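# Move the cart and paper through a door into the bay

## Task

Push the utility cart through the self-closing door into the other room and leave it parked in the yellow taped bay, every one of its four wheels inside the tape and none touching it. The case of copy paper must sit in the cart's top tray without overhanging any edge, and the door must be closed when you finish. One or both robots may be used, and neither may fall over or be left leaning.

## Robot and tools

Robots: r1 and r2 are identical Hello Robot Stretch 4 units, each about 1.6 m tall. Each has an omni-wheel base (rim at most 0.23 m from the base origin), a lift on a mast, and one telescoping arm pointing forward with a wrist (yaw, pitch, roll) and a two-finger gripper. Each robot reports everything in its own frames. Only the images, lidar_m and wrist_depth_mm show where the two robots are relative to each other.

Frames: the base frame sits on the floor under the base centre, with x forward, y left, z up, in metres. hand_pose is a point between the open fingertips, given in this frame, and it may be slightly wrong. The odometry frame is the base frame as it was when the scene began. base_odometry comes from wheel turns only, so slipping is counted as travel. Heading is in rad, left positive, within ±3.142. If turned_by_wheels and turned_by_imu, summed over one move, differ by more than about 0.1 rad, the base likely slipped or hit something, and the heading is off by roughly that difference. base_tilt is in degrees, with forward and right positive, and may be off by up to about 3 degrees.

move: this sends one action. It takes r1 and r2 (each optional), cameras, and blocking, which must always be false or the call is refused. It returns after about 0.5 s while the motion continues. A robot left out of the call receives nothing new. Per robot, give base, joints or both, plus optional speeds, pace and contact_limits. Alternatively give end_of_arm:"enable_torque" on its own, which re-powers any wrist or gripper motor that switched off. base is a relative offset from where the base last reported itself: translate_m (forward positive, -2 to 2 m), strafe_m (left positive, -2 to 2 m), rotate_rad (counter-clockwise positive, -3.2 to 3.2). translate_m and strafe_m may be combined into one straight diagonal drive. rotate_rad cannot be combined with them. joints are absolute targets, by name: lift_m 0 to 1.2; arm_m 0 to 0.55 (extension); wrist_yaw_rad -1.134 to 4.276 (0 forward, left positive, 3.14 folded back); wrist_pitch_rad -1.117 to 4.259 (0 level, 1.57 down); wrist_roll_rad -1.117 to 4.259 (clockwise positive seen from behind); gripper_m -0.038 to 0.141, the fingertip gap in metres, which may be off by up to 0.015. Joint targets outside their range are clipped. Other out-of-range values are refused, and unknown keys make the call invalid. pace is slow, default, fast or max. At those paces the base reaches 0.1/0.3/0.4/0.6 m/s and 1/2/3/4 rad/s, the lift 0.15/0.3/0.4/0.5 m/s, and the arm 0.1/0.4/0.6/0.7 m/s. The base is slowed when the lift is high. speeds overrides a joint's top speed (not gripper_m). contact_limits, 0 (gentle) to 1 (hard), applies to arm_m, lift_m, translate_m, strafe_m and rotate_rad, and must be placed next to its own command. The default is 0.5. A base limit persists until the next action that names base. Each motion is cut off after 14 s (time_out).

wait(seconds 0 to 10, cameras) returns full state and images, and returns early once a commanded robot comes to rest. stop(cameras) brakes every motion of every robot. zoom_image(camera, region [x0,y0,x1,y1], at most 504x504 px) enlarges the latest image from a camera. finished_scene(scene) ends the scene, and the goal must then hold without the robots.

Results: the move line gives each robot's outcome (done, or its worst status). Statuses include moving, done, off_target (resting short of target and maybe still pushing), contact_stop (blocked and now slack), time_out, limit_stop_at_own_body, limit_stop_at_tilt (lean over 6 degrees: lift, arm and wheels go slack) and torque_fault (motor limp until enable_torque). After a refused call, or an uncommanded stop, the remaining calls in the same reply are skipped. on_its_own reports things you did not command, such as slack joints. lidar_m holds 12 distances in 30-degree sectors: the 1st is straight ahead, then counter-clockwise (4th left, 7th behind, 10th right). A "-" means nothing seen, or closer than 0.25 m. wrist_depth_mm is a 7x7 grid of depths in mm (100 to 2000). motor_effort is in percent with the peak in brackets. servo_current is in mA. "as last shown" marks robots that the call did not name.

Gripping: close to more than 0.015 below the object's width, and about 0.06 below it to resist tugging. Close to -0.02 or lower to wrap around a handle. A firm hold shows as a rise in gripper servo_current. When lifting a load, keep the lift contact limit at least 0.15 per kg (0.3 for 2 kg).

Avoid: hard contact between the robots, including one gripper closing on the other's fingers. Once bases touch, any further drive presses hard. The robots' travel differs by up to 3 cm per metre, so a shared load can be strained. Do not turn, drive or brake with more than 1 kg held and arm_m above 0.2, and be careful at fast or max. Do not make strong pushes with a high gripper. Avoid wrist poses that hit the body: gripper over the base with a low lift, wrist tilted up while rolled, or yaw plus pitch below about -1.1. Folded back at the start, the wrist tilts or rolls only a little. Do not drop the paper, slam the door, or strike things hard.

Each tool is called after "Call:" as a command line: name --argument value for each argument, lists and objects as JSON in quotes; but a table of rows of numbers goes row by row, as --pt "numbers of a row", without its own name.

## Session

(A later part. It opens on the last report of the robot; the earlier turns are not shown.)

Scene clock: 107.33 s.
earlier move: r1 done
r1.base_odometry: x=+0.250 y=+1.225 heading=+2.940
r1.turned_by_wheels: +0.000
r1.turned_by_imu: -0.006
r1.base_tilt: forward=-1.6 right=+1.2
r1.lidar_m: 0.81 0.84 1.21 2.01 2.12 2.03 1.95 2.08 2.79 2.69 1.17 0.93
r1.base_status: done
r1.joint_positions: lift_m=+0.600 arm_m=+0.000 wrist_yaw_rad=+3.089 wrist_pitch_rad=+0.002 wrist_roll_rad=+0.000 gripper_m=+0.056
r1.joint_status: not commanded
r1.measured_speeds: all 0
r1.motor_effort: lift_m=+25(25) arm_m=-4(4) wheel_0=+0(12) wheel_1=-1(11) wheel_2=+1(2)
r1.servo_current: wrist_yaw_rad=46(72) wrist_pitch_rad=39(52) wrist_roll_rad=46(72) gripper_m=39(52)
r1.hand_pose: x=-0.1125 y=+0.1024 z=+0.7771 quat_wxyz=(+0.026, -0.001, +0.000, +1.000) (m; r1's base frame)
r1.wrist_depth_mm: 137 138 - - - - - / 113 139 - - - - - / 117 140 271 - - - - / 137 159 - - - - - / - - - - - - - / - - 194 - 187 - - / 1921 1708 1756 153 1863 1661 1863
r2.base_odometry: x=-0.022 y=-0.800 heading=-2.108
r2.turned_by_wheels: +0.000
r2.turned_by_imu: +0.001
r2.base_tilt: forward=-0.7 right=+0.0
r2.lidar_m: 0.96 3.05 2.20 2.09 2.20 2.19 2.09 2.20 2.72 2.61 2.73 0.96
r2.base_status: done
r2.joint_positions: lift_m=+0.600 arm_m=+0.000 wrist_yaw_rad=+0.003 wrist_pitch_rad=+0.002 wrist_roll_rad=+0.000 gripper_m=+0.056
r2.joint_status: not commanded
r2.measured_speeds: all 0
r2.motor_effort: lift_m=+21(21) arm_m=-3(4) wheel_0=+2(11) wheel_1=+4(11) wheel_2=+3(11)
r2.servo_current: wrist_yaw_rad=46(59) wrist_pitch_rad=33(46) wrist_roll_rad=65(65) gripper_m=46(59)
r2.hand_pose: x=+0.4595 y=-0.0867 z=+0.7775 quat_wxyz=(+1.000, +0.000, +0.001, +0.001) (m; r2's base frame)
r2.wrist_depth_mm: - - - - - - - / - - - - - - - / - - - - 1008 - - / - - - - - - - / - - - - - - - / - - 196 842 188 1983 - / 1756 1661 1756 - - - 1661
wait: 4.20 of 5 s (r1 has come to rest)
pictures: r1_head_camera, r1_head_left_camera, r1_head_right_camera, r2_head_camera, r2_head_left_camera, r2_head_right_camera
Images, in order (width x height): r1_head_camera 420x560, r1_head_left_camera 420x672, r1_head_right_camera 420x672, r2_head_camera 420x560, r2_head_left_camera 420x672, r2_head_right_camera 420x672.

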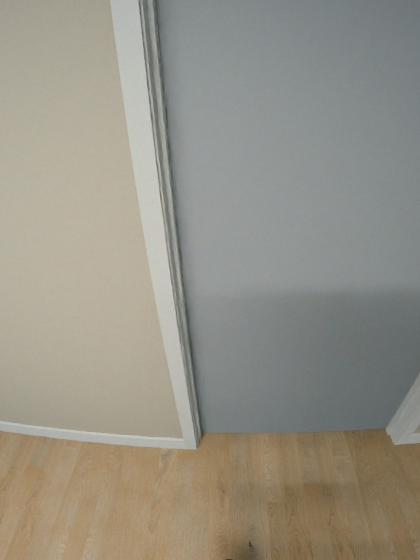

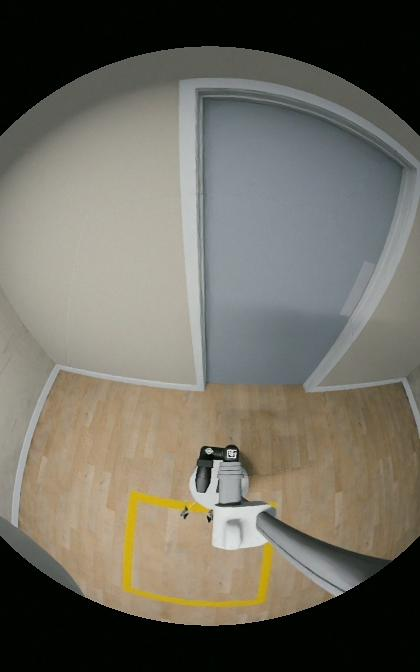

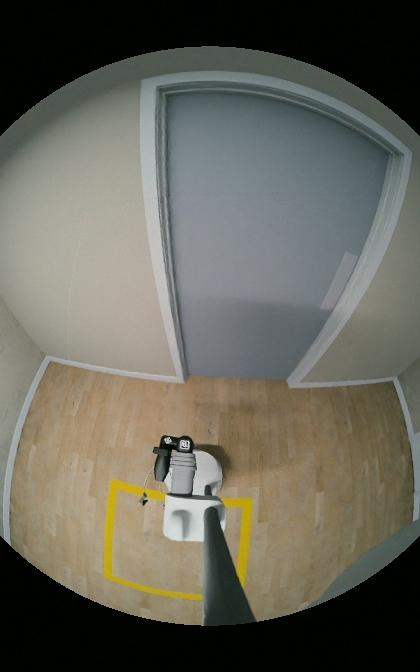

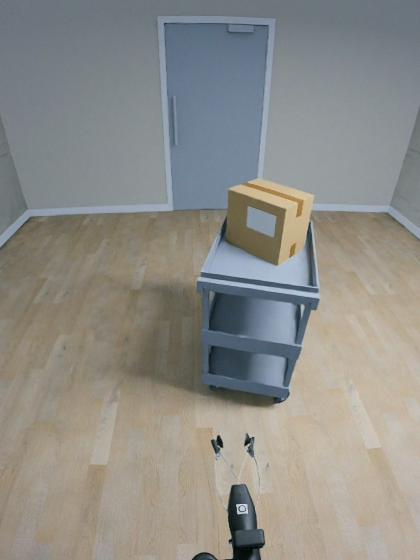

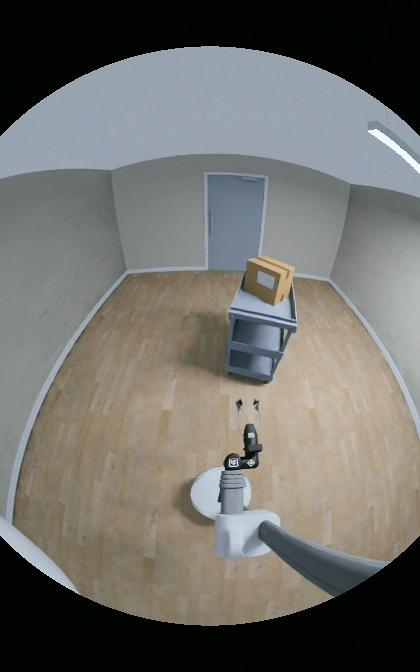

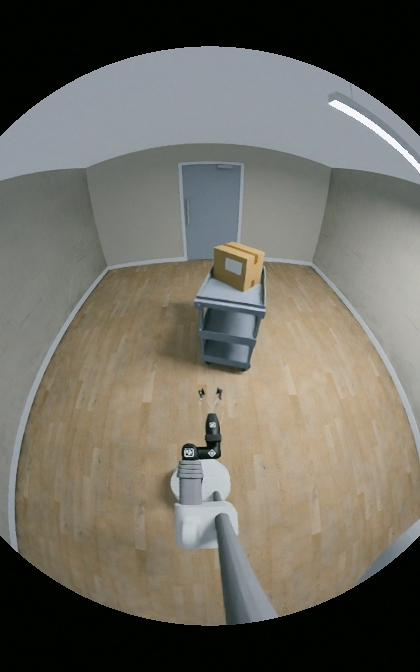

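Call:
move --blocking false --r1 '{"base":{"strafe_m":-0.38}}' --r2 '{"base":{"strafe_m":-0.28},"joints":{"lift_m":0.85,"wrist_roll_rad":1.57,"gripper_m":0.13,"wrist_pitch_rad":0.5}}' --cameras '[]'

Call:
wait --seconds 2.5 --cameras '[]'

Call:
move --blocking false --r1 '{"base":{"rotate_rad":3.14},"pace":"fast"}' --cameras '[]'

Call:
wait --seconds 3

Scene clock: 134.63 s.
move: r1 moving; r2 moving
r1.base_odometry: x=+0.258 y=+1.260 heading=+2.940
r1.turned_by_wheels: +0.000
r1.turned_by_imu: +0.000
r1.base_tilt: forward=-1.6 right=+1.3
r1.lidar_m: 0.83 0.86 1.21 2.05 2.15 2.04 1.96 2.07 2.73 2.66 1.14 0.92
r1.base_status: strafe_m moving
r1.joint_positions: lift_m=+0.600 arm_m=+0.000 wrist_yaw_rad=+3.089 wrist_pitch_rad=+0.002 wrist_roll_rad=+0.000 gripper_m=+0.056
r1.joint_status: not commanded
r1.measured_speeds: translate_m=+0.000 strafe_m=-0.140 rotate_rad=+0.001 lift_m=+0.000 arm_m=+0.000 wrist_yaw_rad=+0.000 wrist_pitch_rad=+0.000 wrist_roll_rad=+0.000
r1.motor_effort: lift_m=+25(25) arm_m=-4(4) wheel_0=+10(12) wheel_1=-9(11) wheel_2=+0(1)
r1.servo_current: wrist_yaw_rad=52(72) wrist_pitch_rad=46(46) wrist_roll_rad=52(52) gripper_m=39(46)
r1.hand_pose: x=-0.1125 y=+0.1024 z=+0.7771 quat_wxyz=(+0.026, -0.001, +0.000, +1.000) (m; r1's base frame)
r1.wrist_depth_mm: 136 139 - - - - - / 113 139 - - - - - / 118 139 272 - - - - / 137 162 - - - - - / - - - - - - - / - - 193 - 187 - - / 1921 1708 1756 153 1808 1661 1921
r2.base_odometry: x=-0.053 y=-0.781 heading=-2.108
r2.turned_by_wheels: +0.000
r2.turned_by_imu: +0.001
r2.base_tilt: forward=-0.7 right=+0.0
r2.lidar_m: 0.98 3.12 2.27 2.13 2.26 2.16 2.09 2.21 2.69 2.58 2.70 0.93
r2.base_status: strafe_m moving
r2.joint_positions: lift_m=+0.638 arm_m=+0.000 wrist_yaw_rad=+0.003 wrist_pitch_rad=+0.470 wrist_roll_rad=+0.589 gripper_m=+0.075
r2.joint_status: lift_m moving; wrist_pitch_rad moving; wrist_roll_rad moving; gripper_m moving
r2.measured_speeds: translate_m=-0.001 strafe_m=-0.141 rotate_rad=+0.005 lift_m=+0.146 arm_m=+0.000 wrist_yaw_rad=+0.000 wrist_pitch_rad=+0.705 wrist_roll_rad=+1.820
r2.motor_effort: lift_m=+24(26) arm_m=-4(4) wheel_0=+12(14) wheel_1=-11(11) wheel_2=+0(2)
r2.servo_current: wrist_yaw_rad=52(59) wrist_pitch_rad=33(150) wrist_roll_rad=78(111) gripper_m=104(104)
r2.hand_pose: x=+0.4283 y=-0.0867 z=+0.6852 quat_wxyz=(+0.931, +0.282, +0.223, -0.066) (m; r2's base frame)
r2.wrist_depth_mm: - - 741 - - - 1921 / - - - - 1281 1808 1499 / - - - - 809 1430 1229 / - - - 1618 - 1138 1042 / - - 1808 1430 976 1025 917 / - 1808 190 1182 189 904 798 / 1708 1366 1229 - 878 778 723
pictures: none
No camera images: "cameras" was empty.

Scene clock: 136.40 s.
earlier move: r1 moving; r2 done
r1.base_odometry: x=+0.327 y=+1.597 heading=+2.940
r1.turned_by_wheels: +0.000
r1.turned_by_imu: -0.002
r1.base_tilt: forward=-1.5 right=+1.3
r1.lidar_m: 0.87 0.92 1.20 2.39 2.50 2.05 1.97 2.09 2.41 2.30 1.13 0.91
r1.base_status: strafe_m moving
r1.joint_positions: lift_m=+0.600 arm_m=+0.000 wrist_yaw_rad=+3.089 wrist_pitch_rad=+0.002 wrist_roll_rad=+0.000 gripper_m=+0.056
r1.joint_status: not commanded
r1.measured_speeds: translate_m=+0.000 strafe_m=-0.016 rotate_rad=+0.003 lift_m=+0.000 arm_m=+0.000 wrist_yaw_rad=+0.000 wrist_pitch_rad=+0.000 wrist_roll_rad=+0.000
r1.motor_effort: lift_m=+25(25) arm_m=-4(4) wheel_0=+2(12) wheel_1=-1(11) wheel_2=+0(2)
r1.servo_current: wrist_yaw_rad=52(72) wrist_pitch_rad=39(52) wrist_roll_rad=33(59) gripper_m=39(46)
r1.hand_pose: x=-0.1125 y=+0.1024 z=+0.7771 quat_wxyz=(+0.026, -0.001, +0.000, +1.000) (m; r1's base frame)
r1.wrist_depth_mm: 136 138 - - - - - / 112 139 - - - - - / 116 139 270 - - - - / 136 158 - - - - - / - - - - - - - / - - 193 - 188 - - / 1983 1756 1708 153 1756 1661 1921
r2.base_odometry: x=-0.263 y=-0.656 heading=-2.108
r2.turned_by_wheels: +0.000
r2.turned_by_imu: +0.000
r2.base_tilt: forward=-0.6 right=+0.0
r2.lidar_m: 0.92 3.43 2.53 2.39 2.50 2.21 2.10 2.18 2.40 2.33 2.43 3.33
r2.base_status: done
r2.joint_positions: lift_m=+0.850 arm_m=+0.000 wrist_yaw_rad=+0.003 wrist_pitch_rad=+0.498 wrist_roll_rad=+1.568 gripper_m=+0.130
r2.joint_status: all done
r2.measured_speeds: all 0
r2.motor_effort: lift_m=+21(26) arm_m=-4(4) wheel_0=+2(14) wheel_1=-3(12) wheel_2=+0(2)
r2.servo_current: wrist_yaw_rad=46(59) wrist_pitch_rad=39(150) wrist_roll_rad=46(111) gripper_m=52(117)
r2.hand_pose: x=+0.4244 y=-0.0868 z=+0.8901 quat_wxyz=(+0.686, +0.684, +0.176, -0.173) (m; r2's base frame)
r2.wrist_depth_mm: - - - - 1430 1060 891 / - - - - 1397 1078 891 / - - - 1808 1366 1078 891 / - 917 768 904 - 1098 904 / - 1008 1281 946 1078 1060 904 / - - 202 976 194 976 891 / - - 831 - 1281 1138 904
wait: 1.77 of 2.5 s (r2 has come to rest)
pictures: none
No camera images: "cameras" was empty.

Scene clock: 136.90 s.
earlier move: r1 done
move: r1 moving
r1.base_odometry: x=+0.327 y=+1.597 heading=-2.990
r1.turned_by_wheels: +0.353
r1.turned_by_imu: +0.354
r1.base_tilt: forward=-1.6 right=+1.3
r1.lidar_m: 0.88 1.00 2.09 2.40 2.18 1.95 2.00 2.50 2.32 1.36 0.94 0.86
r1.base_status: rotate_rad moving
r1.joint_positions: lift_m=+0.600 arm_m=+0.000 wrist_yaw_rad=+3.089 wrist_pitch_rad=+0.002 wrist_roll_rad=+0.000 gripper_m=+0.056
r1.joint_status: not commanded
r1.measured_speeds: translate_m=-0.001 strafe_m=-0.001 rotate_rad=+1.366 lift_m=+0.000 arm_m=+0.000 wrist_yaw_rad=+0.000 wrist_pitch_rad=+0.000 wrist_roll_rad=+0.000
r1.motor_effort: lift_m=+25(25) arm_m=-4(4) wheel_0=-9(9) wheel_1=-8(10) wheel_2=-8(9)
r1.servo_current: wrist_yaw_rad=26(59) wrist_pitch_rad=46(52) wrist_roll_rad=46(52) gripper_m=39(46)
r1.hand_pose: x=-0.1125 y=+0.1024 z=+0.7771 quat_wxyz=(+0.026, -0.001, +0.000, +1.000) (m; r1's base frame)
r1.wrist_depth_mm: 136 138 - - - - - / 113 139 - - - - - / 118 140 273 - - - - / 137 162 - - - - - / - - - - - - - / - - 194 - 187 - - / 1863 1661 1661 153 1756 1618 1756
r2: as last shown
r2.base_tilt: forward=-0.7 right=+0.1
r2.lidar_m: 0.91 3.43 2.49 2.37 2.50 2.21 2.10 2.20 2.46 2.33 2.43 3.36
r2.motor_effort: lift_m=+21(21) arm_m=-4(4) wheel_0=+2(2) wheel_1=-3(3) wheel_2=+0(0)
r2.servo_current: wrist_yaw_rad=46(59) wrist_pitch_rad=46(46) wrist_roll_rad=59(59) gripper_m=46(59)
r2.wrist_depth_mm: - - - - 1397 1078 891 / - - - - 1430 1060 891 / - - - 1808 1366 1098 904 / - 931 768 891 - 1098 904 / - 1008 1308 917 1078 1060 904 / - - 202 960 195 991 904 / - - 842 - 1308 1118 904
pictures: none
No camera images: "cameras" was empty.

Scene clock: 138.83 s.
earlier move: r1 done
r1.base_odometry: x=+0.327 y=+1.597 heading=-0.203
r1.turned_by_wheels: +2.787
r1.turned_by_imu: +2.802
r1.base_tilt: forward=-1.6 right=+1.3
r1.lidar_m: 1.97 2.05 2.39 2.30 1.14 0.92 0.87 0.90 1.14 2.41 2.51 2.04
r1.base_status: done
r1.joint_positions: lift_m=+0.600 arm_m=+0.000 wrist_yaw_rad=+3.089 wrist_pitch_rad=+0.002 wrist_roll_rad=+0.000 gripper_m=+0.056
r1.joint_status: not commanded
r1.measured_speeds: all 0
r1.motor_effort: lift_m=+23(25) arm_m=-4(5) wheel_0=-1(12) wheel_1=-2(10) wheel_2=+0(11)
r1.servo_current: wrist_yaw_rad=52(65) wrist_pitch_rad=39(52) wrist_roll_rad=52(72) gripper_m=39(46)
r1.hand_pose: x=-0.1124 y=+0.1024 z=+0.7773 quat_wxyz=(+0.026, -0.001, +0.000, +1.000) (m; r1's base frame)
r1.wrist_depth_mm: 136 138 - - 1025 - - / 113 139 - - 1060 - - / 117 139 226 - 1042 - - / 137 160 - - - - - / 931 - - - - - - / 946 - 190 - 187 - - / - 141 - 136 182 - -
r2.base_odometry: x=-0.263 y=-0.656 heading=-2.108
r2.turned_by_wheels: +0.000
r2.turned_by_imu: +0.000
r2.base_tilt: forward=-0.7 right=+0.0
r2.lidar_m: 0.90 3.45 2.50 2.39 2.49 2.21 2.09 2.20 2.43 2.32 2.45 3.33
r2.base_status: not commanded
r2.joint_positions: lift_m=+0.850 arm_m=+0.000 wrist_yaw_rad=+0.003 wrist_pitch_rad=+0.498 wrist_roll_rad=+1.568 gripper_m=+0.130
r2.joint_status: not commanded
r2.measured_speeds: all 0
r2.motor_effort: lift_m=+21(21) arm_m=-4(4) wheel_0=+2(2) wheel_1=-2(3) wheel_2=+0(1)
r2.servo_current: wrist_yaw_rad=59(59) wrist_pitch_rad=46(46) wrist_roll_rad=39(59) gripper_m=52(59)
r2.hand_pose: x=+0.4244 y=-0.0868 z=+0.8901 quat_wxyz=(+0.686, +0.684, +0.176, -0.173) (m; r2's base frame)
r2.wrist_depth_mm: - - - - 1366 1060 891 / - - - - 1397 1078 891 / - - - 1808 1336 1078 891 / - 931 778 891 - 1098 891 / - 1025 1308 931 1078 1060 904 / - - 201 960 194 991 891 / - - 842 - 1308 1118 904
wait: 1.93 of 3 s (r1 has come to rest)
pictures: r1_head_camera, r1_head_left_camera, r1_head_right_camera, r1_wrist_camera, r2_head_camera, r2_head_left_camera, r2_head_right_camera, r2_wrist_camera
Images, in order (width x height): r1_head_camera 420x560, r1_head_left_camera 420x672, r1_head_right_camera 420x672, r1_wrist_camera 616x392, r2_head_camera 420x560, r2_head_left_camera 420x672, r2_head_right_camera 420x672, r2_wrist_camera 616x392.

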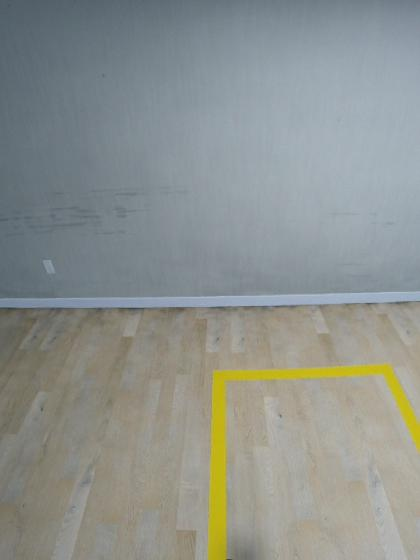

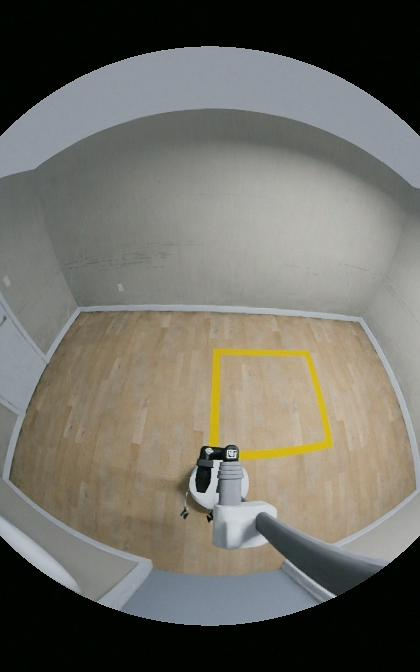

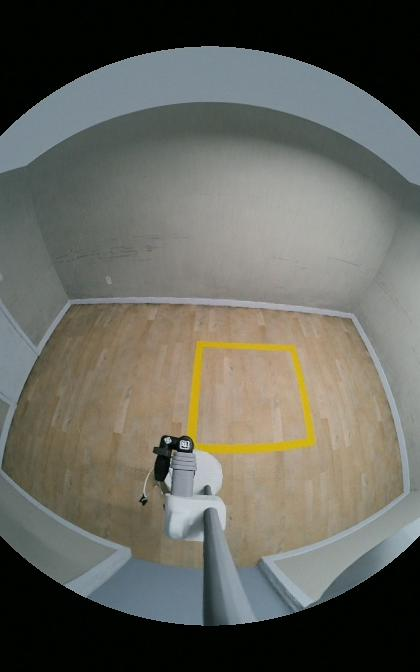

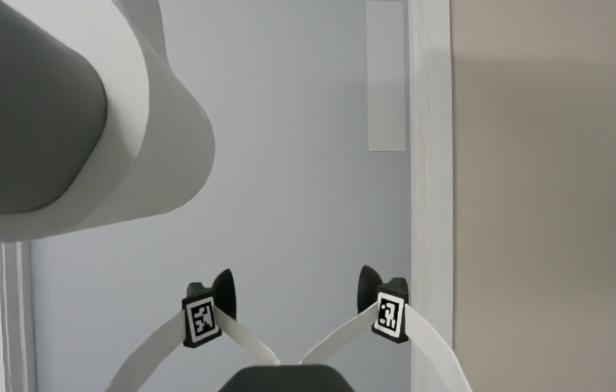

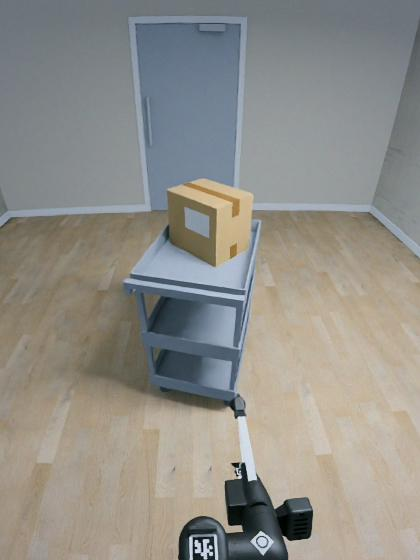

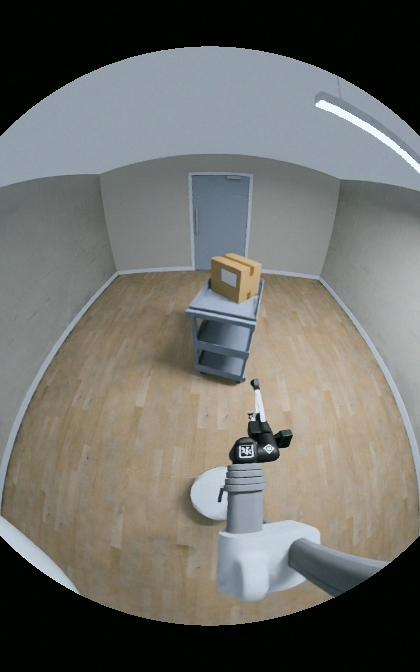

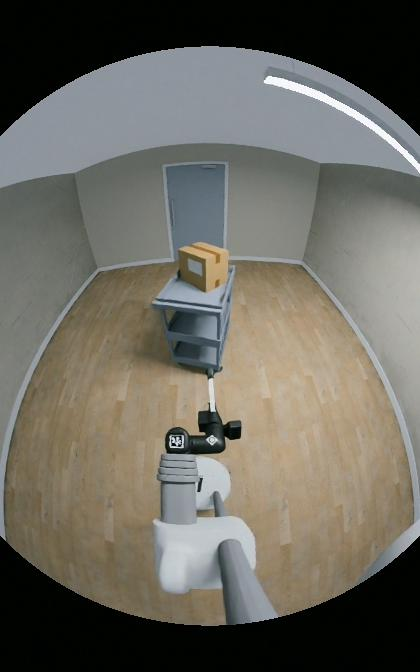

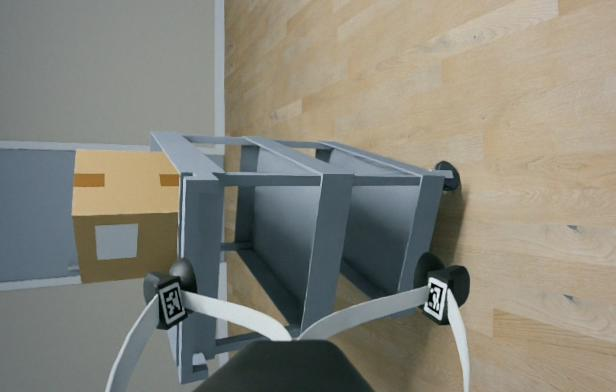

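Call:
move --blocking false --r1 '{"base":{"translate_m":-0.5,"strafe_m":0.09}}' --cameras '[]'

Call:
zoom_image --camera "r2_wrist_camera" --region '[60, 100, 460, 392]'

Call:
wait --seconds 3 --cameras '["r1_head_left_camera","r1_head_right_camera"]'

Scene clock: 151.70 s.
move: r1 moving
r1.base_odometry: x=+0.297 y=+1.609 heading=-0.204
r1.turned_by_wheels: +0.000
r1.turned_by_imu: -0.001
r1.base_tilt: forward=-1.5 right=+1.3
r1.lidar_m: 1.99 2.07 2.37 2.28 1.14 0.88 0.81 0.89 1.13 2.42 2.51 2.09
r1.base_status: translate_m moving; strafe_m moving
r1.joint_positions: lift_m=+0.600 arm_m=+0.000 wrist_yaw_rad=+3.089 wrist_pitch_rad=+0.002 wrist_roll_rad=+0.000 gripper_m=+0.056
r1.joint_status: not commanded
r1.measured_speeds: translate_m=-0.121 strafe_m=+0.021 rotate_rad=-0.006 lift_m=+0.000 arm_m=+0.000 wrist_yaw_rad=+0.000 wrist_pitch_rad=+0.000 wrist_roll_rad=+0.000
r1.motor_effort: lift_m=+23(23) arm_m=-4(5) wheel_0=-9(10) wheel_1=-4(8) wheel_2=+8(9)
r1.servo_current: wrist_yaw_rad=46(65) wrist_pitch_rad=39(46) wrist_roll_rad=39(59) gripper_m=46(46)
r1.hand_pose: x=-0.1124 y=+0.1024 z=+0.7773 quat_wxyz=(+0.026, -0.001, +0.000, +1.000) (m; r1's base frame)
r1.wrist_depth_mm: 136 138 - - 976 - - / 113 139 - - 1008 - - / 118 139 229 - 991 - - / 137 162 - - 1025 - - / 931 - - - 991 - - / 931 - 190 - 187 - - / - 140 - 137 931 - -
r2: as last shown
r2.base_tilt: forward=-0.7 right=+0.1
r2.lidar_m: 0.92 3.44 2.50 2.39 2.51 2.20 2.11 2.20 2.45 2.33 2.41 3.35
r2.motor_effort: lift_m=+21(21) arm_m=-4(4) wheel_0=+2(2) wheel_1=-3(3) wheel_2=+0(0)
r2.servo_current: wrist_yaw_rad=46(52) wrist_pitch_rad=46(46) wrist_roll_rad=26(52) gripper_m=46(52)
r2.wrist_depth_mm: - - - - 1397 1078 891 / - - - - 1397 1078 891 / - - - 1808 1366 1060 904 / - 946 778 904 - 1078 904 / - 1025 1281 946 1078 1060 891 / - - 202 960 194 991 904 / - - 842 - 1255 1138 904
pictures: none
No camera images: "cameras" was empty.

Scaled by 1.260.

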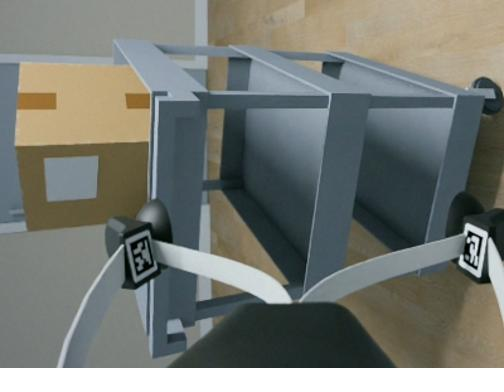

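Scene clock: 154.37 s.
earlier move: r1 done
r1.base_odometry: x=-0.145 y=+1.786 heading=-0.204
r1.turned_by_wheels: +0.000
r1.turned_by_imu: +0.000
r1.base_tilt: forward=-1.6 right=+1.3
r1.lidar_m: 2.48 2.58 2.31 1.27 0.47 0.38 0.37 0.40 0.58 1.28 2.59 2.57
r1.base_status: done
r1.joint_positions: lift_m=+0.600 arm_m=+0.000 wrist_yaw_rad=+3.089 wrist_pitch_rad=+0.002 wrist_roll_rad=+0.000 gripper_m=+0.056
r1.joint_status: not commanded
r1.measured_speeds: all 0
r1.motor_effort: lift_m=+23(23) arm_m=-4(5) wheel_0=-2(10) wheel_1=-2(8) wheel_2=-2(11)
r1.servo_current: wrist_yaw_rad=33(65) wrist_pitch_rad=39(52) wrist_roll_rad=52(78) gripper_m=39(52)
r1.hand_pose: x=-0.1124 y=+0.1024 z=+0.7773 quat_wxyz=(+0.026, -0.001, +0.000, +1.000) (m; r1's base frame)
r1.wrist_depth_mm: 137 139 517 517 525 500 - / 113 139 512 525 530 504 - / 116 139 512 521 535 504 - / 137 159 517 525 535 508 - / 500 508 521 530 539 512 - / 504 508 194 530 187 512 - / 500 500 517 153 535 455 -
r2.base_odometry: x=-0.263 y=-0.656 heading=-2.108
r2.turned_by_wheels: +0.000
r2.turned_by_imu: +0.000
r2.base_tilt: forward=-0.7 right=+0.1
r2.lidar_m: 0.91 3.44 2.52 2.37 2.47 2.19 2.09 2.20 2.43 2.33 2.44 3.32
r2.base_status: not commanded
r2.joint_positions: lift_m=+0.850 arm_m=+0.000 wrist_yaw_rad=+0.003 wrist_pitch_rad=+0.498 wrist_roll_rad=+1.568 gripper_m=+0.130
r2.joint_status: not commanded
r2.measured_speeds: all 0
r2.motor_effort: lift_m=+21(21) arm_m=-4(4) wheel_0=+3(3) wheel_1=-3(3) wheel_2=+0(1)
r2.servo_current: wrist_yaw_rad=39(65) wrist_pitch_rad=39(52) wrist_roll_rad=33(59) gripper_m=52(59)
r2.hand_pose: x=+0.4244 y=-0.0868 z=+0.8901 quat_wxyz=(+0.686, +0.684, +0.176, -0.173) (m; r2's base frame)
r2.wrist_depth_mm: - - - - 1397 1078 891 / - - - - 1430 1078 891 / - - - 1756 1366 1078 891 / - 931 768 904 - 1078 904 / - 991 1308 931 1078 1060 917 / - - 202 960 194 976 904 / - - 842 - 1308 1138 904
wait: 2.67 of 3 s (r1 has come to rest)
pictures: r1_head_left_camera, r1_head_right_camera
Images, in order (width x height): r1_head_left_camera 420x672, r1_head_right_camera 420x672.

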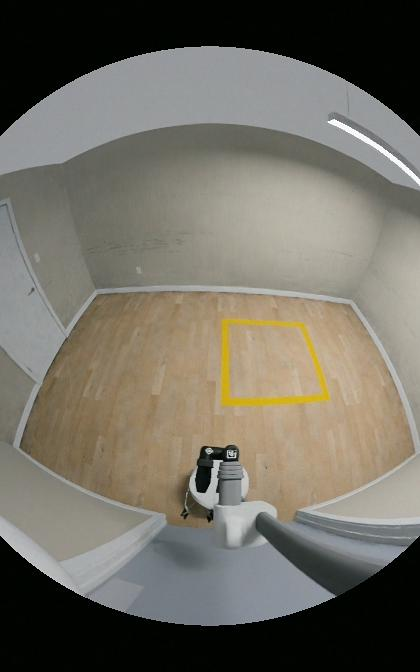

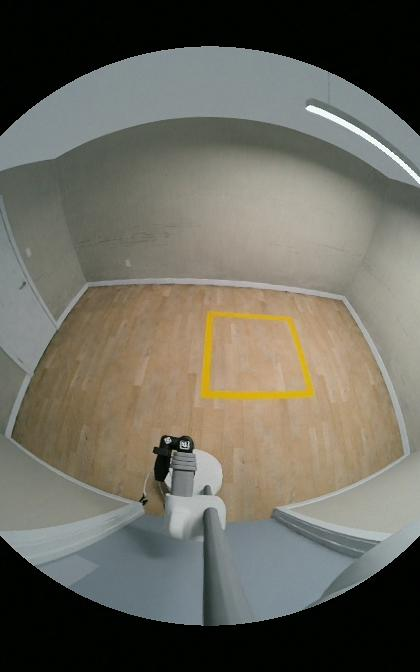

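Call:
move --blocking false --r1 '{"base":{"translate_m":-0.55},"pace":"slow","contact_limits":{"translate_m":0.7}}' --cameras '["r2_wrist_camera","r2_head_camera"]'

Call:
zoom_image --camera "r2_wrist_camera" --region '[330, 100, 530, 300]'

Call:
zoom_image --camera "r2_head_camera" --region '[110, 160, 270, 410]'

Call:
wait --seconds 5 --cameras '["r1_head_left_camera","r1_head_right_camera","r2_head_camera"]'

Scene clock: 189.87 s.
move: r1 moving
r1.base_odometry: x=-0.157 y=+1.789 heading=-0.204
r1.turned_by_wheels: +0.000
r1.turned_by_imu: -0.001
r1.base_tilt: forward=-1.6 right=+1.2
r1.lidar_m: 2.49 2.56 2.27 1.19 0.48 0.39 0.36 0.39 0.57 1.24 2.59 2.59
r1.base_status: translate_m moving
r1.joint_positions: lift_m=+0.600 arm_m=+0.000 wrist_yaw_rad=+3.089 wrist_pitch_rad=+0.002 wrist_roll_rad=+0.000 gripper_m=+0.056
r1.joint_status: not commanded
r1.measured_speeds: translate_m=-0.049 strafe_m=+0.000 rotate_rad=-0.003 lift_m=+0.000 arm_m=+0.000 wrist_yaw_rad=+0.000 wrist_pitch_rad=+0.000 wrist_roll_rad=+0.000
r1.motor_effort: lift_m=+23(23) arm_m=-4(5) wheel_0=-6(7) wheel_1=-4(5) wheel_2=+7(7)
r1.servo_current: wrist_yaw_rad=65(65) wrist_pitch_rad=39(46) wrist_roll_rad=39(65) gripper_m=46(46)
r1.contact_limits: translate_m 0.7
r1.hand_pose: x=-0.1124 y=+0.1024 z=+0.7773 quat_wxyz=(+0.026, -0.001, +0.000, +1.000) (m; r1's base frame)
r1.wrist_depth_mm: 137 138 504 512 521 504 - / 112 139 508 517 521 508 - / 116 140 504 512 521 512 - / 137 159 504 512 521 508 - / 484 496 504 517 525 512 - / 488 496 195 521 187 512 - / 492 496 508 143 530 449 -
r2: as last shown
r2.lidar_m: 0.91 3.44 2.51 2.38 2.47 2.20 2.11 2.20 2.44 2.34 2.43 3.33
r2.motor_effort: lift_m=+21(21) arm_m=-4(4) wheel_0=+2(2) wheel_1=-3(3) wheel_2=+0(0)
r2.servo_current: wrist_yaw_rad=39(59) wrist_pitch_rad=39(46) wrist_roll_rad=46(65) gripper_m=52(52)
r2.wrist_depth_mm: - - - - 1397 1078 891 / - - - - 1464 1098 904 / - - - 1756 1336 1098 891 / - 931 768 904 - 1098 904 / - 1008 1308 917 1078 1042 904 / - - 201 946 195 976 891 / - - 842 - 1308 1118 891
pictures: r2_head_camera, r2_wrist_camera
Images, in order (width x height): r2_head_camera 420x560, r2_wrist_camera 616x392.

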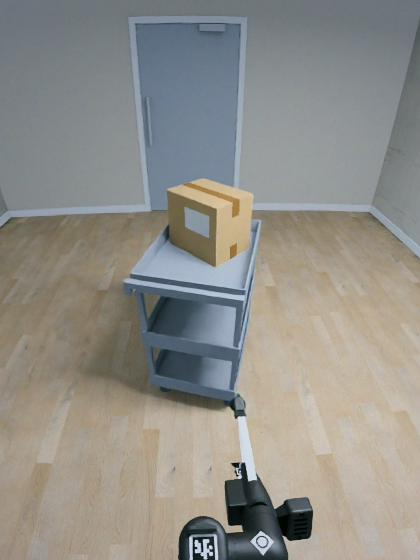

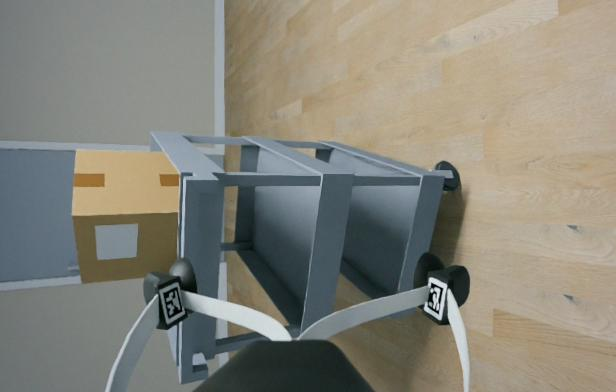

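Scaled by 2.520.

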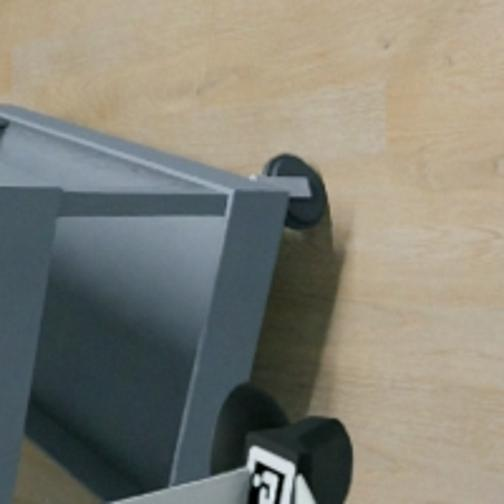

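Scaled by 2.016 from the camera's 420x560 image, which has a finer 1200x1600 frame.

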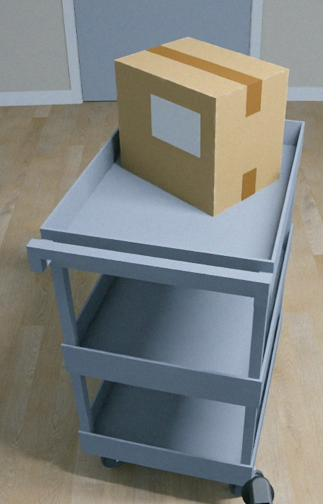

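Scene clock: 194.87 s.
earlier move: r1 moving
r1.base_odometry: x=-0.634 y=+1.888 heading=-0.204
r1.turned_by_wheels: +0.001
r1.turned_by_imu: -0.003
r1.base_tilt: forward=-1.5 right=+1.3
r1.lidar_m: 2.94 3.08 0.34 0.33 2.29 0.25 0.25 - 0.25 0.32 0.65 3.07
r1.base_status: translate_m moving
r1.joint_positions: lift_m=+0.600 arm_m=+0.000 wrist_yaw_rad=+3.089 wrist_pitch_rad=+0.002 wrist_roll_rad=+0.000 gripper_m=+0.056
r1.joint_status: not commanded
r1.measured_speeds: translate_m=-0.100 strafe_m=+0.000 rotate_rad=-0.003 lift_m=+0.000 arm_m=+0.000 wrist_yaw_rad=+0.000 wrist_pitch_rad=+0.000 wrist_roll_rad=+0.000
r1.motor_effort: lift_m=+23(23) arm_m=-4(5) wheel_0=-4(14) wheel_1=-10(21) wheel_2=+20(23)
r1.servo_current: wrist_yaw_rad=46(72) wrist_pitch_rad=46(52) wrist_roll_rad=39(72) gripper_m=39(52)
r1.contact_limits: translate_m 0.7
r1.hand_pose: x=-0.1125 y=+0.1024 z=+0.7773 quat_wxyz=(+0.026, -0.001, +0.000, +1.000) (m; r1's base frame)
r1.wrist_depth_mm: - 138 366 418 484 - - / 112 139 368 418 488 - - / 116 139 368 418 477 - - / 136 158 368 421 480 - - / 296 327 368 418 488 - - / 298 329 195 421 187 - - / 300 314 364 143 480 1756 1921
r2.base_odometry: x=-0.263 y=-0.656 heading=-2.108
r2.turned_by_wheels: +0.000
r2.turned_by_imu: +0.001
r2.base_tilt: forward=-0.7 right=+0.1
r2.lidar_m: 0.93 3.43 2.51 2.36 2.49 2.21 2.11 2.21 2.41 2.34 2.43 3.34
r2.base_status: not commanded
r2.joint_positions: lift_m=+0.850 arm_m=+0.000 wrist_yaw_rad=+0.003 wrist_pitch_rad=+0.498 wrist_roll_rad=+1.568 gripper_m=+0.130
r2.joint_status: not commanded
r2.measured_speeds: all 0
r2.motor_effort: lift_m=+21(21) arm_m=-4(4) wheel_0=+2(3) wheel_1=-3(3) wheel_2=+0(1)
r2.servo_current: wrist_yaw_rad=46(65) wrist_pitch_rad=39(46) wrist_roll_rad=33(65) gripper_m=46(59)
r2.hand_pose: x=+0.4244 y=-0.0868 z=+0.8901 quat_wxyz=(+0.686, +0.684, +0.176, -0.173) (m; r2's base frame)
r2.wrist_depth_mm: - - - - 1397 1060 891 / - - - - 1397 1060 904 / - - - 1808 1366 1078 904 / - 946 768 891 - 1098 891 / - 991 1308 931 1078 1060 904 / - - 201 960 195 991 891 / - - 842 - 1336 1138 904
wait: 5.00 s; no rest
pictures: r1_head_left_camera, r1_head_right_camera, r2_head_camera
Images, in order (width x height): r1_head_left_camera 420x672, r1_head_right_camera 420x672, r2_head_camera 420x560.

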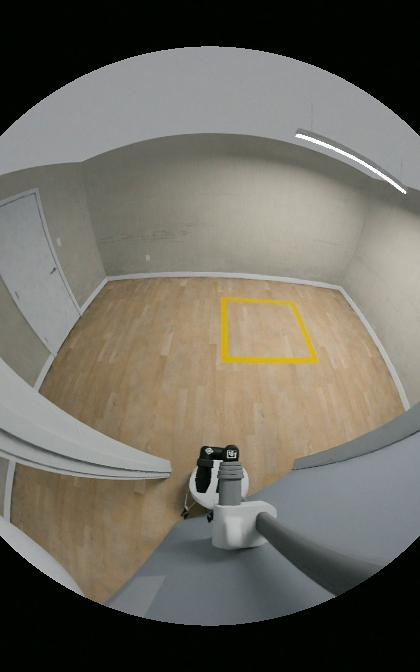

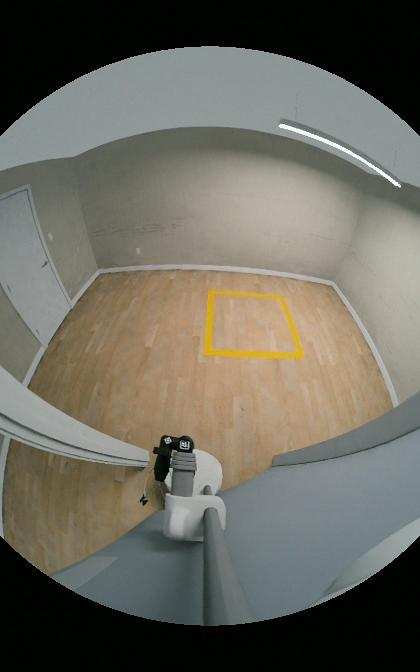

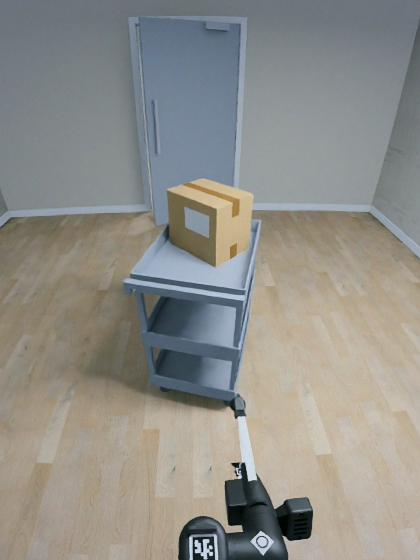

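Call:
wait --seconds 1 --cameras '[]'

Call:
move --blocking false --r1 '{"base":{"translate_m":-0.45},"pace":"slow","contact_limits":{"translate_m":0.7}}' --r2 '{"joints":{"lift_m":0.68,"wrist_pitch_rad":0,"gripper_m":0.1},"base":{"strafe_m":0.06}}' --cameras '[]'

Call:
wait --seconds 5 --cameras '["r1_head_left_camera","r1_head_right_camera","r2_head_camera","r2_wrist_camera"]'

Scene clock: 202.73 s.
earlier move: r1 done
r1.base_odometry: x=-0.683 y=+1.898 heading=-0.204
r1.turned_by_wheels: +0.000
r1.turned_by_imu: +0.000
r1.base_tilt: forward=-1.6 right=+1.2
r1.lidar_m: 3.00 3.11 0.36 0.36 2.32 0.28 0.25 - 0.25 0.25 0.63 3.15
r1.base_status: done
r1.joint_positions: lift_m=+0.600 arm_m=+0.000 wrist_yaw_rad=+3.089 wrist_pitch_rad=+0.002 wrist_roll_rad=+0.000 gripper_m=+0.056
r1.joint_status: not commanded
r1.measured_speeds: all 0
r1.motor_effort: lift_m=+23(23) arm_m=-4(5) wheel_0=-4(14) wheel_1=-10(21) wheel_2=+14(23)
r1.servo_current: wrist_yaw_rad=52(72) wrist_pitch_rad=46(52) wrist_roll_rad=59(72) gripper_m=46(52)
r1.contact_limits: translate_m 0.7
r1.hand_pose: x=-0.1125 y=+0.1024 z=+0.7773 quat_wxyz=(+0.026, -0.001, +0.000, +1.000) (m; r1's base frame)
r1.wrist_depth_mm: - 138 384 445 - - - / 112 139 392 445 - - - / 116 140 384 445 - - - / 137 158 387 449 - - - / 298 336 384 442 - - - / 300 334 196 449 187 - - / 300 315 375 143 525 1661 1863
r2.base_odometry: x=-0.263 y=-0.656 heading=-2.108
r2.turned_by_wheels: +0.000
r2.turned_by_imu: +0.000
r2.base_tilt: forward=-0.7 right=+0.1
r2.lidar_m: 0.93 3.47 2.51 2.35 2.47 2.21 2.10 2.21 2.43 2.32 2.46 3.33
r2.base_status: not commanded
r2.joint_positions: lift_m=+0.850 arm_m=+0.000 wrist_yaw_rad=+0.003 wrist_pitch_rad=+0.498 wrist_roll_rad=+1.568 gripper_m=+0.130
r2.joint_status: not commanded
r2.measured_speeds: all 0
r2.motor_effort: lift_m=+21(21) arm_m=-4(4) wheel_0=+2(3) wheel_1=-3(3) wheel_2=+0(1)
r2.servo_current: wrist_yaw_rad=46(65) wrist_pitch_rad=39(52) wrist_roll_rad=65(65) gripper_m=52(59)
r2.hand_pose: x=+0.4244 y=-0.0868 z=+0.8901 quat_wxyz=(+0.686, +0.684, +0.176, -0.173) (m; r2's base frame)
r2.wrist_depth_mm: - - - - 1397 1078 891 / - - - - 1430 1078 878 / - - - 1808 1336 1078 904 / - 946 768 904 - 1078 891 / - 1008 1308 931 1078 1078 891 / - - 201 960 195 991 891 / - - 842 - 1308 1138 891
wait: 0.00 of 1 s (r1 has come to rest)
pictures: none
No camera images: "cameras" was empty.

Scene clock: 203.23 s.
move: r1 moving; r2 moving
r1.base_odometry: x=-0.695 y=+1.900 heading=-0.203
r1.turned_by_wheels: +0.000
r1.turned_by_imu: +0.000
r1.base_tilt: forward=-1.5 right=+1.3
r1.lidar_m: 3.01 3.16 0.37 0.38 2.31 0.30 0.25 - 0.25 0.28 0.63 3.15
r1.base_status: translate_m moving
r1.joint_positions: lift_m=+0.600 arm_m=+0.000 wrist_yaw_rad=+3.089 wrist_pitch_rad=+0.002 wrist_roll_rad=+0.000 gripper_m=+0.056
r1.joint_status: not commanded
r1.measured_speeds: translate_m=-0.049 strafe_m=+0.000 rotate_rad=-0.001 lift_m=+0.000 arm_m=+0.000 wrist_yaw_rad=+0.000 wrist_pitch_rad=+0.000 wrist_roll_rad=+0.000
r1.motor_effort: lift_m=+23(23) arm_m=-4(4) wheel_0=-6(6) wheel_1=-12(13) wheel_2=+21(22)
r1.servo_current: wrist_yaw_rad=46(65) wrist_pitch_rad=33(52) wrist_roll_rad=59(59) gripper_m=46(46)
r1.contact_limits: translate_m 0.7
r1.hand_pose: x=-0.1125 y=+0.1024 z=+0.7773 quat_wxyz=(+0.026, -0.001, +0.000, +1.000) (m; r1's base frame)
r1.wrist_depth_mm: - 138 387 455 - - - / 112 139 397 452 - - - / 116 139 276 455 - - - / 137 158 387 452 - - - / 298 340 387 455 - - - / 301 336 195 449 187 - - / 301 319 379 143 1618 1708 1863
r2.base_odometry: x=-0.232 y=-0.674 heading=-2.108
r2.turned_by_wheels: +0.000
r2.turned_by_imu: +0.000
r2.base_tilt: forward=-0.7 right=+0.0
r2.lidar_m: 0.93 3.37 2.50 2.34 2.47 2.20 2.11 2.22 2.45 2.36 2.48 3.39
r2.base_status: strafe_m moving
r2.joint_positions: lift_m=+0.812 arm_m=+0.000 wrist_yaw_rad=+0.003 wrist_pitch_rad=+0.036 wrist_roll_rad=+1.568 gripper_m=+0.117
r2.joint_status: lift_m moving; wrist_pitch_rad moving; gripper_m moving
r2.measured_speeds: translate_m=+0.000 strafe_m=+0.129 rotate_rad=-0.001 lift_m=-0.146 arm_m=+0.000 wrist_yaw_rad=+0.000 wrist_pitch_rad=-0.706 wrist_roll_rad=+0.000
r2.motor_effort: lift_m=+11(22) arm_m=-4(4) wheel_0=-5(14) wheel_1=+9(11) wheel_2=+0(1)
r2.servo_current: wrist_yaw_rad=46(52) wrist_pitch_rad=78(176) wrist_roll_rad=46(59) gripper_m=72(104)
r2.hand_pose: x=+0.4594 y=-0.0867 z=+0.9802 quat_wxyz=(+0.708, +0.706, +0.014, -0.012) (m; r2's base frame)
r2.wrist_depth_mm: - - - - - 1808 1255 / - - - - - 1708 1229 / - - - - - 1336 1182 / - - - 1008 1308 798 - / - - - 1138 820 831 - / - - 198 - 196 1499 1255 / - - - - - 1756 1255
pictures: none
No camera images: "cameras" was empty.

Scene clock: 204.53 s.
earlier move: r1 moving; r2 done
r1.base_odometry: x=-0.810 y=+1.924 heading=-0.204
r1.turned_by_wheels: +0.000
r1.turned_by_imu: +0.000
r1.base_tilt: forward=-1.6 right=+1.2
r1.lidar_m: 3.13 3.20 0.40 0.84 2.30 0.35 0.25 - 0.25 0.25 0.47 3.23
r1.base_status: translate_m moving
r1.joint_positions: lift_m=+0.600 arm_m=+0.000 wrist_yaw_rad=+3.089 wrist_pitch_rad=+0.002 wrist_roll_rad=+0.000 gripper_m=+0.056
r1.joint_status: not commanded
r1.measured_speeds: translate_m=-0.099 strafe_m=+0.000 rotate_rad=+0.000 lift_m=+0.000 arm_m=+0.000 wrist_yaw_rad=+0.000 wrist_pitch_rad=+0.000 wrist_roll_rad=+0.000
r1.motor_effort: lift_m=+23(23) arm_m=-4(4) wheel_0=-4(8) wheel_1=-10(13) wheel_2=+15(22)
r1.servo_current: wrist_yaw_rad=46(65) wrist_pitch_rad=39(52) wrist_roll_rad=46(65) gripper_m=39(46)
r1.contact_limits: translate_m 0.7
r1.hand_pose: x=-0.1125 y=+0.1024 z=+0.7773 quat_wxyz=(+0.026, -0.001, +0.000, +1.000) (m; r1's base frame)
r1.wrist_depth_mm: - 138 421 508 - - - / 112 139 430 492 - - - / 116 139 418 512 - - - / 136 158 421 517 - - - / 301 351 421 517 - - - / 307 353 193 504 187 - - / 307 330 407 143 1808 1708 1863
r2.base_odometry: x=-0.211 y=-0.687 heading=-2.108
r2.turned_by_wheels: +0.000
r2.turned_by_imu: +0.000
r2.base_tilt: forward=-0.6 right=+0.1
r2.lidar_m: 0.93 3.35 2.46 2.32 2.46 2.20 2.09 2.21 2.50 2.40 2.50 3.40
r2.base_status: done
r2.joint_positions: lift_m=+0.680 arm_m=+0.000 wrist_yaw_rad=+0.003 wrist_pitch_rad=+0.008 wrist_roll_rad=+1.568 gripper_m=+0.100
r2.joint_status: all done
r2.measured_speeds: all 0
r2.motor_effort: lift_m=+14(22) arm_m=-4(4) wheel_0=-1(14) wheel_1=+2(11) wheel_2=+0(1)
r2.servo_current: wrist_yaw_rad=46(52) wrist_pitch_rad=59(176) wrist_roll_rad=65(65) gripper_m=59(104)
r2.hand_pose: x=+0.4595 y=-0.0867 z=+0.8562 quat_wxyz=(+0.708, +0.706, +0.004, -0.002) (m; r2's base frame)
r2.wrist_depth_mm: - - - - - 1661 1160 / - - - - - 1708 1160 / - - - 1042 1366 741 - / - - - 778 - 768 - / - - - 1138 - 788 - / - - 193 842 195 1464 1060 / - - - - - 1808 1160
wait: 1.30 of 5 s (r2 has come to rest)
pictures: r1_head_left_camera, r1_head_right_camera, r2_head_camera, r2_wrist_camera
Images, in order (width x height): r1_head_left_camera 420x672, r1_head_right_camera 420x672, r2_head_camera 420x560, r2_wrist_camera 616x392.

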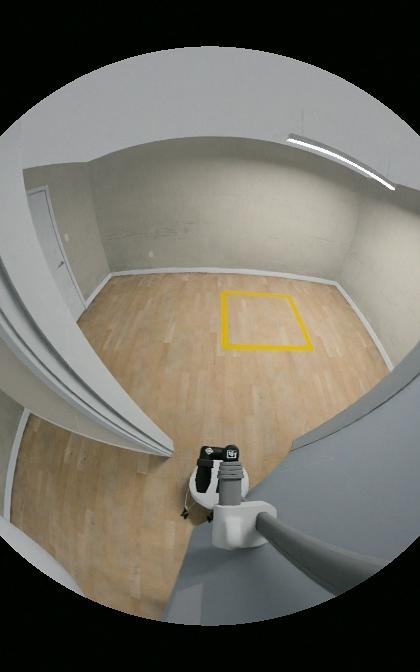

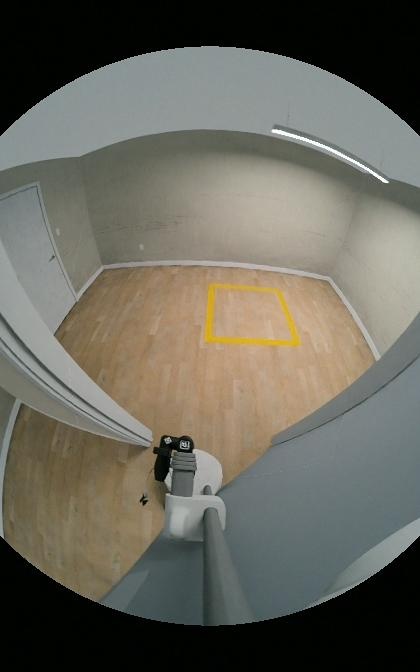

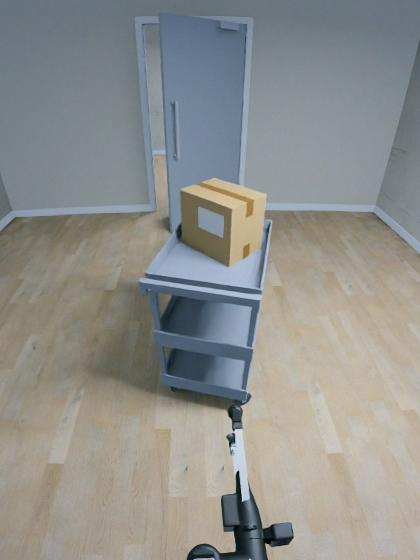

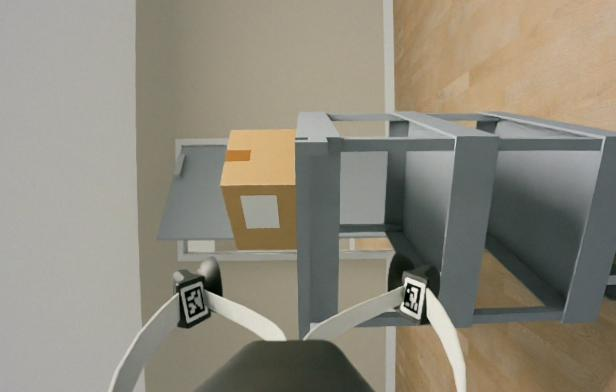

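Call:
move --blocking false --r2 '{"base":{"translate_m":0.34,"strafe_m":0.015},"joints":{"lift_m":0.66}}' --cameras '[]'

Call:
wait --seconds 2.5 --cameras '["r1_head_left_camera","r1_head_right_camera","r2_head_camera","r2_wrist_camera"]'

Scene clock: 218.07 s.
earlier move: r1 done
move: r2 moving
r1.base_odometry: x=-1.123 y=+1.989 heading=-0.204
r1.turned_by_wheels: +0.000
r1.turned_by_imu: +0.001
r1.base_tilt: forward=-1.6 right=+1.3
r1.lidar_m: 3.46 0.64 0.72 2.09 2.32 3.17 0.26 0.25 - 0.25 0.28 0.89
r1.base_status: done
r1.joint_positions: lift_m=+0.600 arm_m=+0.000 wrist_yaw_rad=+3.089 wrist_pitch_rad=+0.002 wrist_roll_rad=+0.000 gripper_m=+0.056
r1.joint_status: not commanded
r1.measured_speeds: all 0
r1.motor_effort: lift_m=+23(23) arm_m=-4(4) wheel_0=+0(1) wheel_1=-8(8) wheel_2=+10(10)
r1.servo_current: wrist_yaw_rad=52(65) wrist_pitch_rad=39(52) wrist_roll_rad=39(52) gripper_m=39(46)
r1.contact_limits: translate_m 0.7
r1.hand_pose: x=-0.1125 y=+0.1024 z=+0.7773 quat_wxyz=(+0.026, -0.001, +0.000, +1.000) (m; r1's base frame)
r1.wrist_depth_mm: - 138 - - - - - / 112 139 - - - - - / 116 139 259 - - - - / 136 157 - - - - - / 327 397 - - - - - / 338 392 192 - 187 - - / 336 373 1618 153 1808 1618 1863
r2.base_odometry: x=-0.226 y=-0.715 heading=-2.108
r2.turned_by_wheels: +0.000
r2.turned_by_imu: +0.001
r2.base_tilt: forward=-0.7 right=+0.0
r2.lidar_m: 0.89 3.35 2.46 2.31 2.45 2.23 2.13 2.20 2.50 2.38 2.51 3.43
r2.base_status: translate_m moving; strafe_m moving
r2.joint_positions: lift_m=+0.660 arm_m=+0.000 wrist_yaw_rad=+0.003 wrist_pitch_rad=+0.008 wrist_roll_rad=+1.568 gripper_m=+0.100
r2.joint_status: lift_m moving
r2.measured_speeds: translate_m=+0.121 strafe_m=+0.006 rotate_rad=+0.002 lift_m=-0.009 arm_m=+0.000 wrist_yaw_rad=+0.000 wrist_pitch_rad=+0.000 wrist_roll_rad=+0.000
r2.motor_effort: lift_m=+15(16) arm_m=-4(4) wheel_0=+8(10) wheel_1=+7(9) wheel_2=-12(14)
r2.servo_current: wrist_yaw_rad=39(65) wrist_pitch_rad=52(52) wrist_roll_rad=39(59) gripper_m=52(59)
r2.hand_pose: x=+0.4595 y=-0.0867 z=+0.8363 quat_wxyz=(+0.708, +0.706, +0.004, -0.002) (m; r2's base frame)
r2.wrist_depth_mm: - - - - - 1618 1118 / - - - - - 1661 1138 / - - - 1042 - 715 - / - - 1060 976 - 732 - / - - - 1138 - 778 - / - - 193 798 187 1464 1098 / - - - - - 1756 1160
pictures: none
No camera images: "cameras" was empty.

Scene clock: 220.20 s.
earlier move: r2 done
r1.base_odometry: x=-1.123 y=+1.989 heading=-0.204
r1.turned_by_wheels: +0.000
r1.turned_by_imu: +0.000
r1.base_tilt: forward=-1.5 right=+1.3
r1.lidar_m: 3.46 0.62 0.76 2.09 2.32 3.17 0.26 0.25 - 0.25 0.30 0.90
r1.base_status: done
r1.joint_positions: lift_m=+0.600 arm_m=+0.000 wrist_yaw_rad=+3.089 wrist_pitch_rad=+0.002 wrist_roll_rad=+0.000 gripper_m=+0.056
r1.joint_status: not commanded
r1.measured_speeds: all 0
r1.motor_effort: lift_m=+23(23) arm_m=-4(4) wheel_0=+0(1) wheel_1=-8(8) wheel_2=+10(10)
r1.servo_current: wrist_yaw_rad=46(65) wrist_pitch_rad=39(52) wrist_roll_rad=59(72) gripper_m=46(46)
r1.contact_limits: translate_m 0.7
r1.hand_pose: x=-0.1125 y=+0.1024 z=+0.7773 quat_wxyz=(+0.026, -0.001, +0.000, +1.000) (m; r1's base frame)
r1.wrist_depth_mm: - 138 - - - - - / 112 139 - - - - - / 116 139 259 - - - - / 137 157 - - - - - / 327 394 - - - - - / 336 394 192 - 188 - - / 334 368 1618 153 1863 1661 1863
r2.base_odometry: x=-0.372 y=-0.987 heading=-2.108
r2.turned_by_wheels: +0.000
r2.turned_by_imu: +0.001
r2.base_tilt: forward=-0.7 right=+0.0
r2.lidar_m: 0.60 0.71 2.46 2.31 2.42 2.57 2.43 2.56 2.51 2.40 2.54 0.60
r2.base_status: done
r2.joint_positions: lift_m=+0.660 arm_m=+0.000 wrist_yaw_rad=+0.003 wrist_pitch_rad=+0.008 wrist_roll_rad=+1.568 gripper_m=+0.100
r2.joint_status: all done
r2.measured_speeds: all 0
r2.motor_effort: lift_m=+14(16) arm_m=-4(4) wheel_0=+3(10) wheel_1=+2(10) wheel_2=-4(14)
r2.servo_current: wrist_yaw_rad=59(65) wrist_pitch_rad=52(59) wrist_roll_rad=39(65) gripper_m=59(59)
r2.hand_pose: x=+0.4595 y=-0.0867 z=+0.8362 quat_wxyz=(+0.708, +0.706, +0.004, -0.002) (m; r2's base frame)
r2.wrist_depth_mm: - - - - - 1618 1138 / - - - 399 931 891 1042 / - - 715 410 - - 410 / - - 683 427 - - 433 / - - 798 445 - - 455 / - - 193 466 194 - 480 / - - - - - 554 512
wait: 2.13 of 2.5 s (r2 has come to rest)
pictures: r1_head_left_camera, r1_head_right_camera, r2_head_camera, r2_wrist_camera
Images, in order (width x height): r1_head_left_camera 420x672, r1_head_right_camera 420x672, r2_head_camera 420x560, r2_wrist_camera 616x392.

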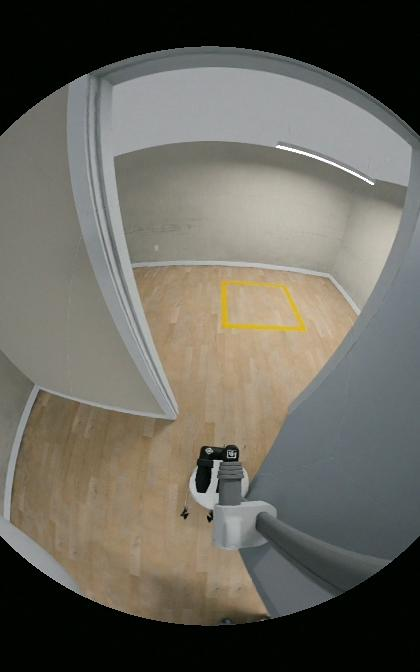

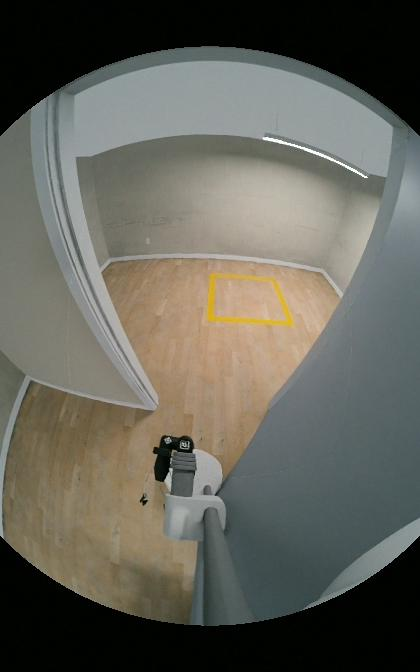

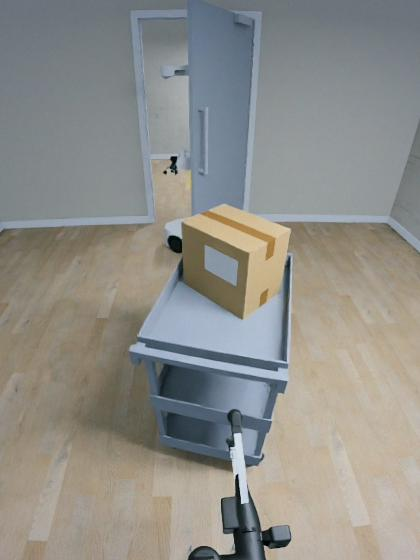

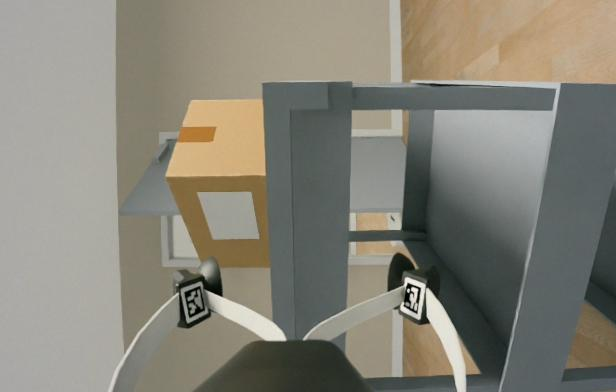

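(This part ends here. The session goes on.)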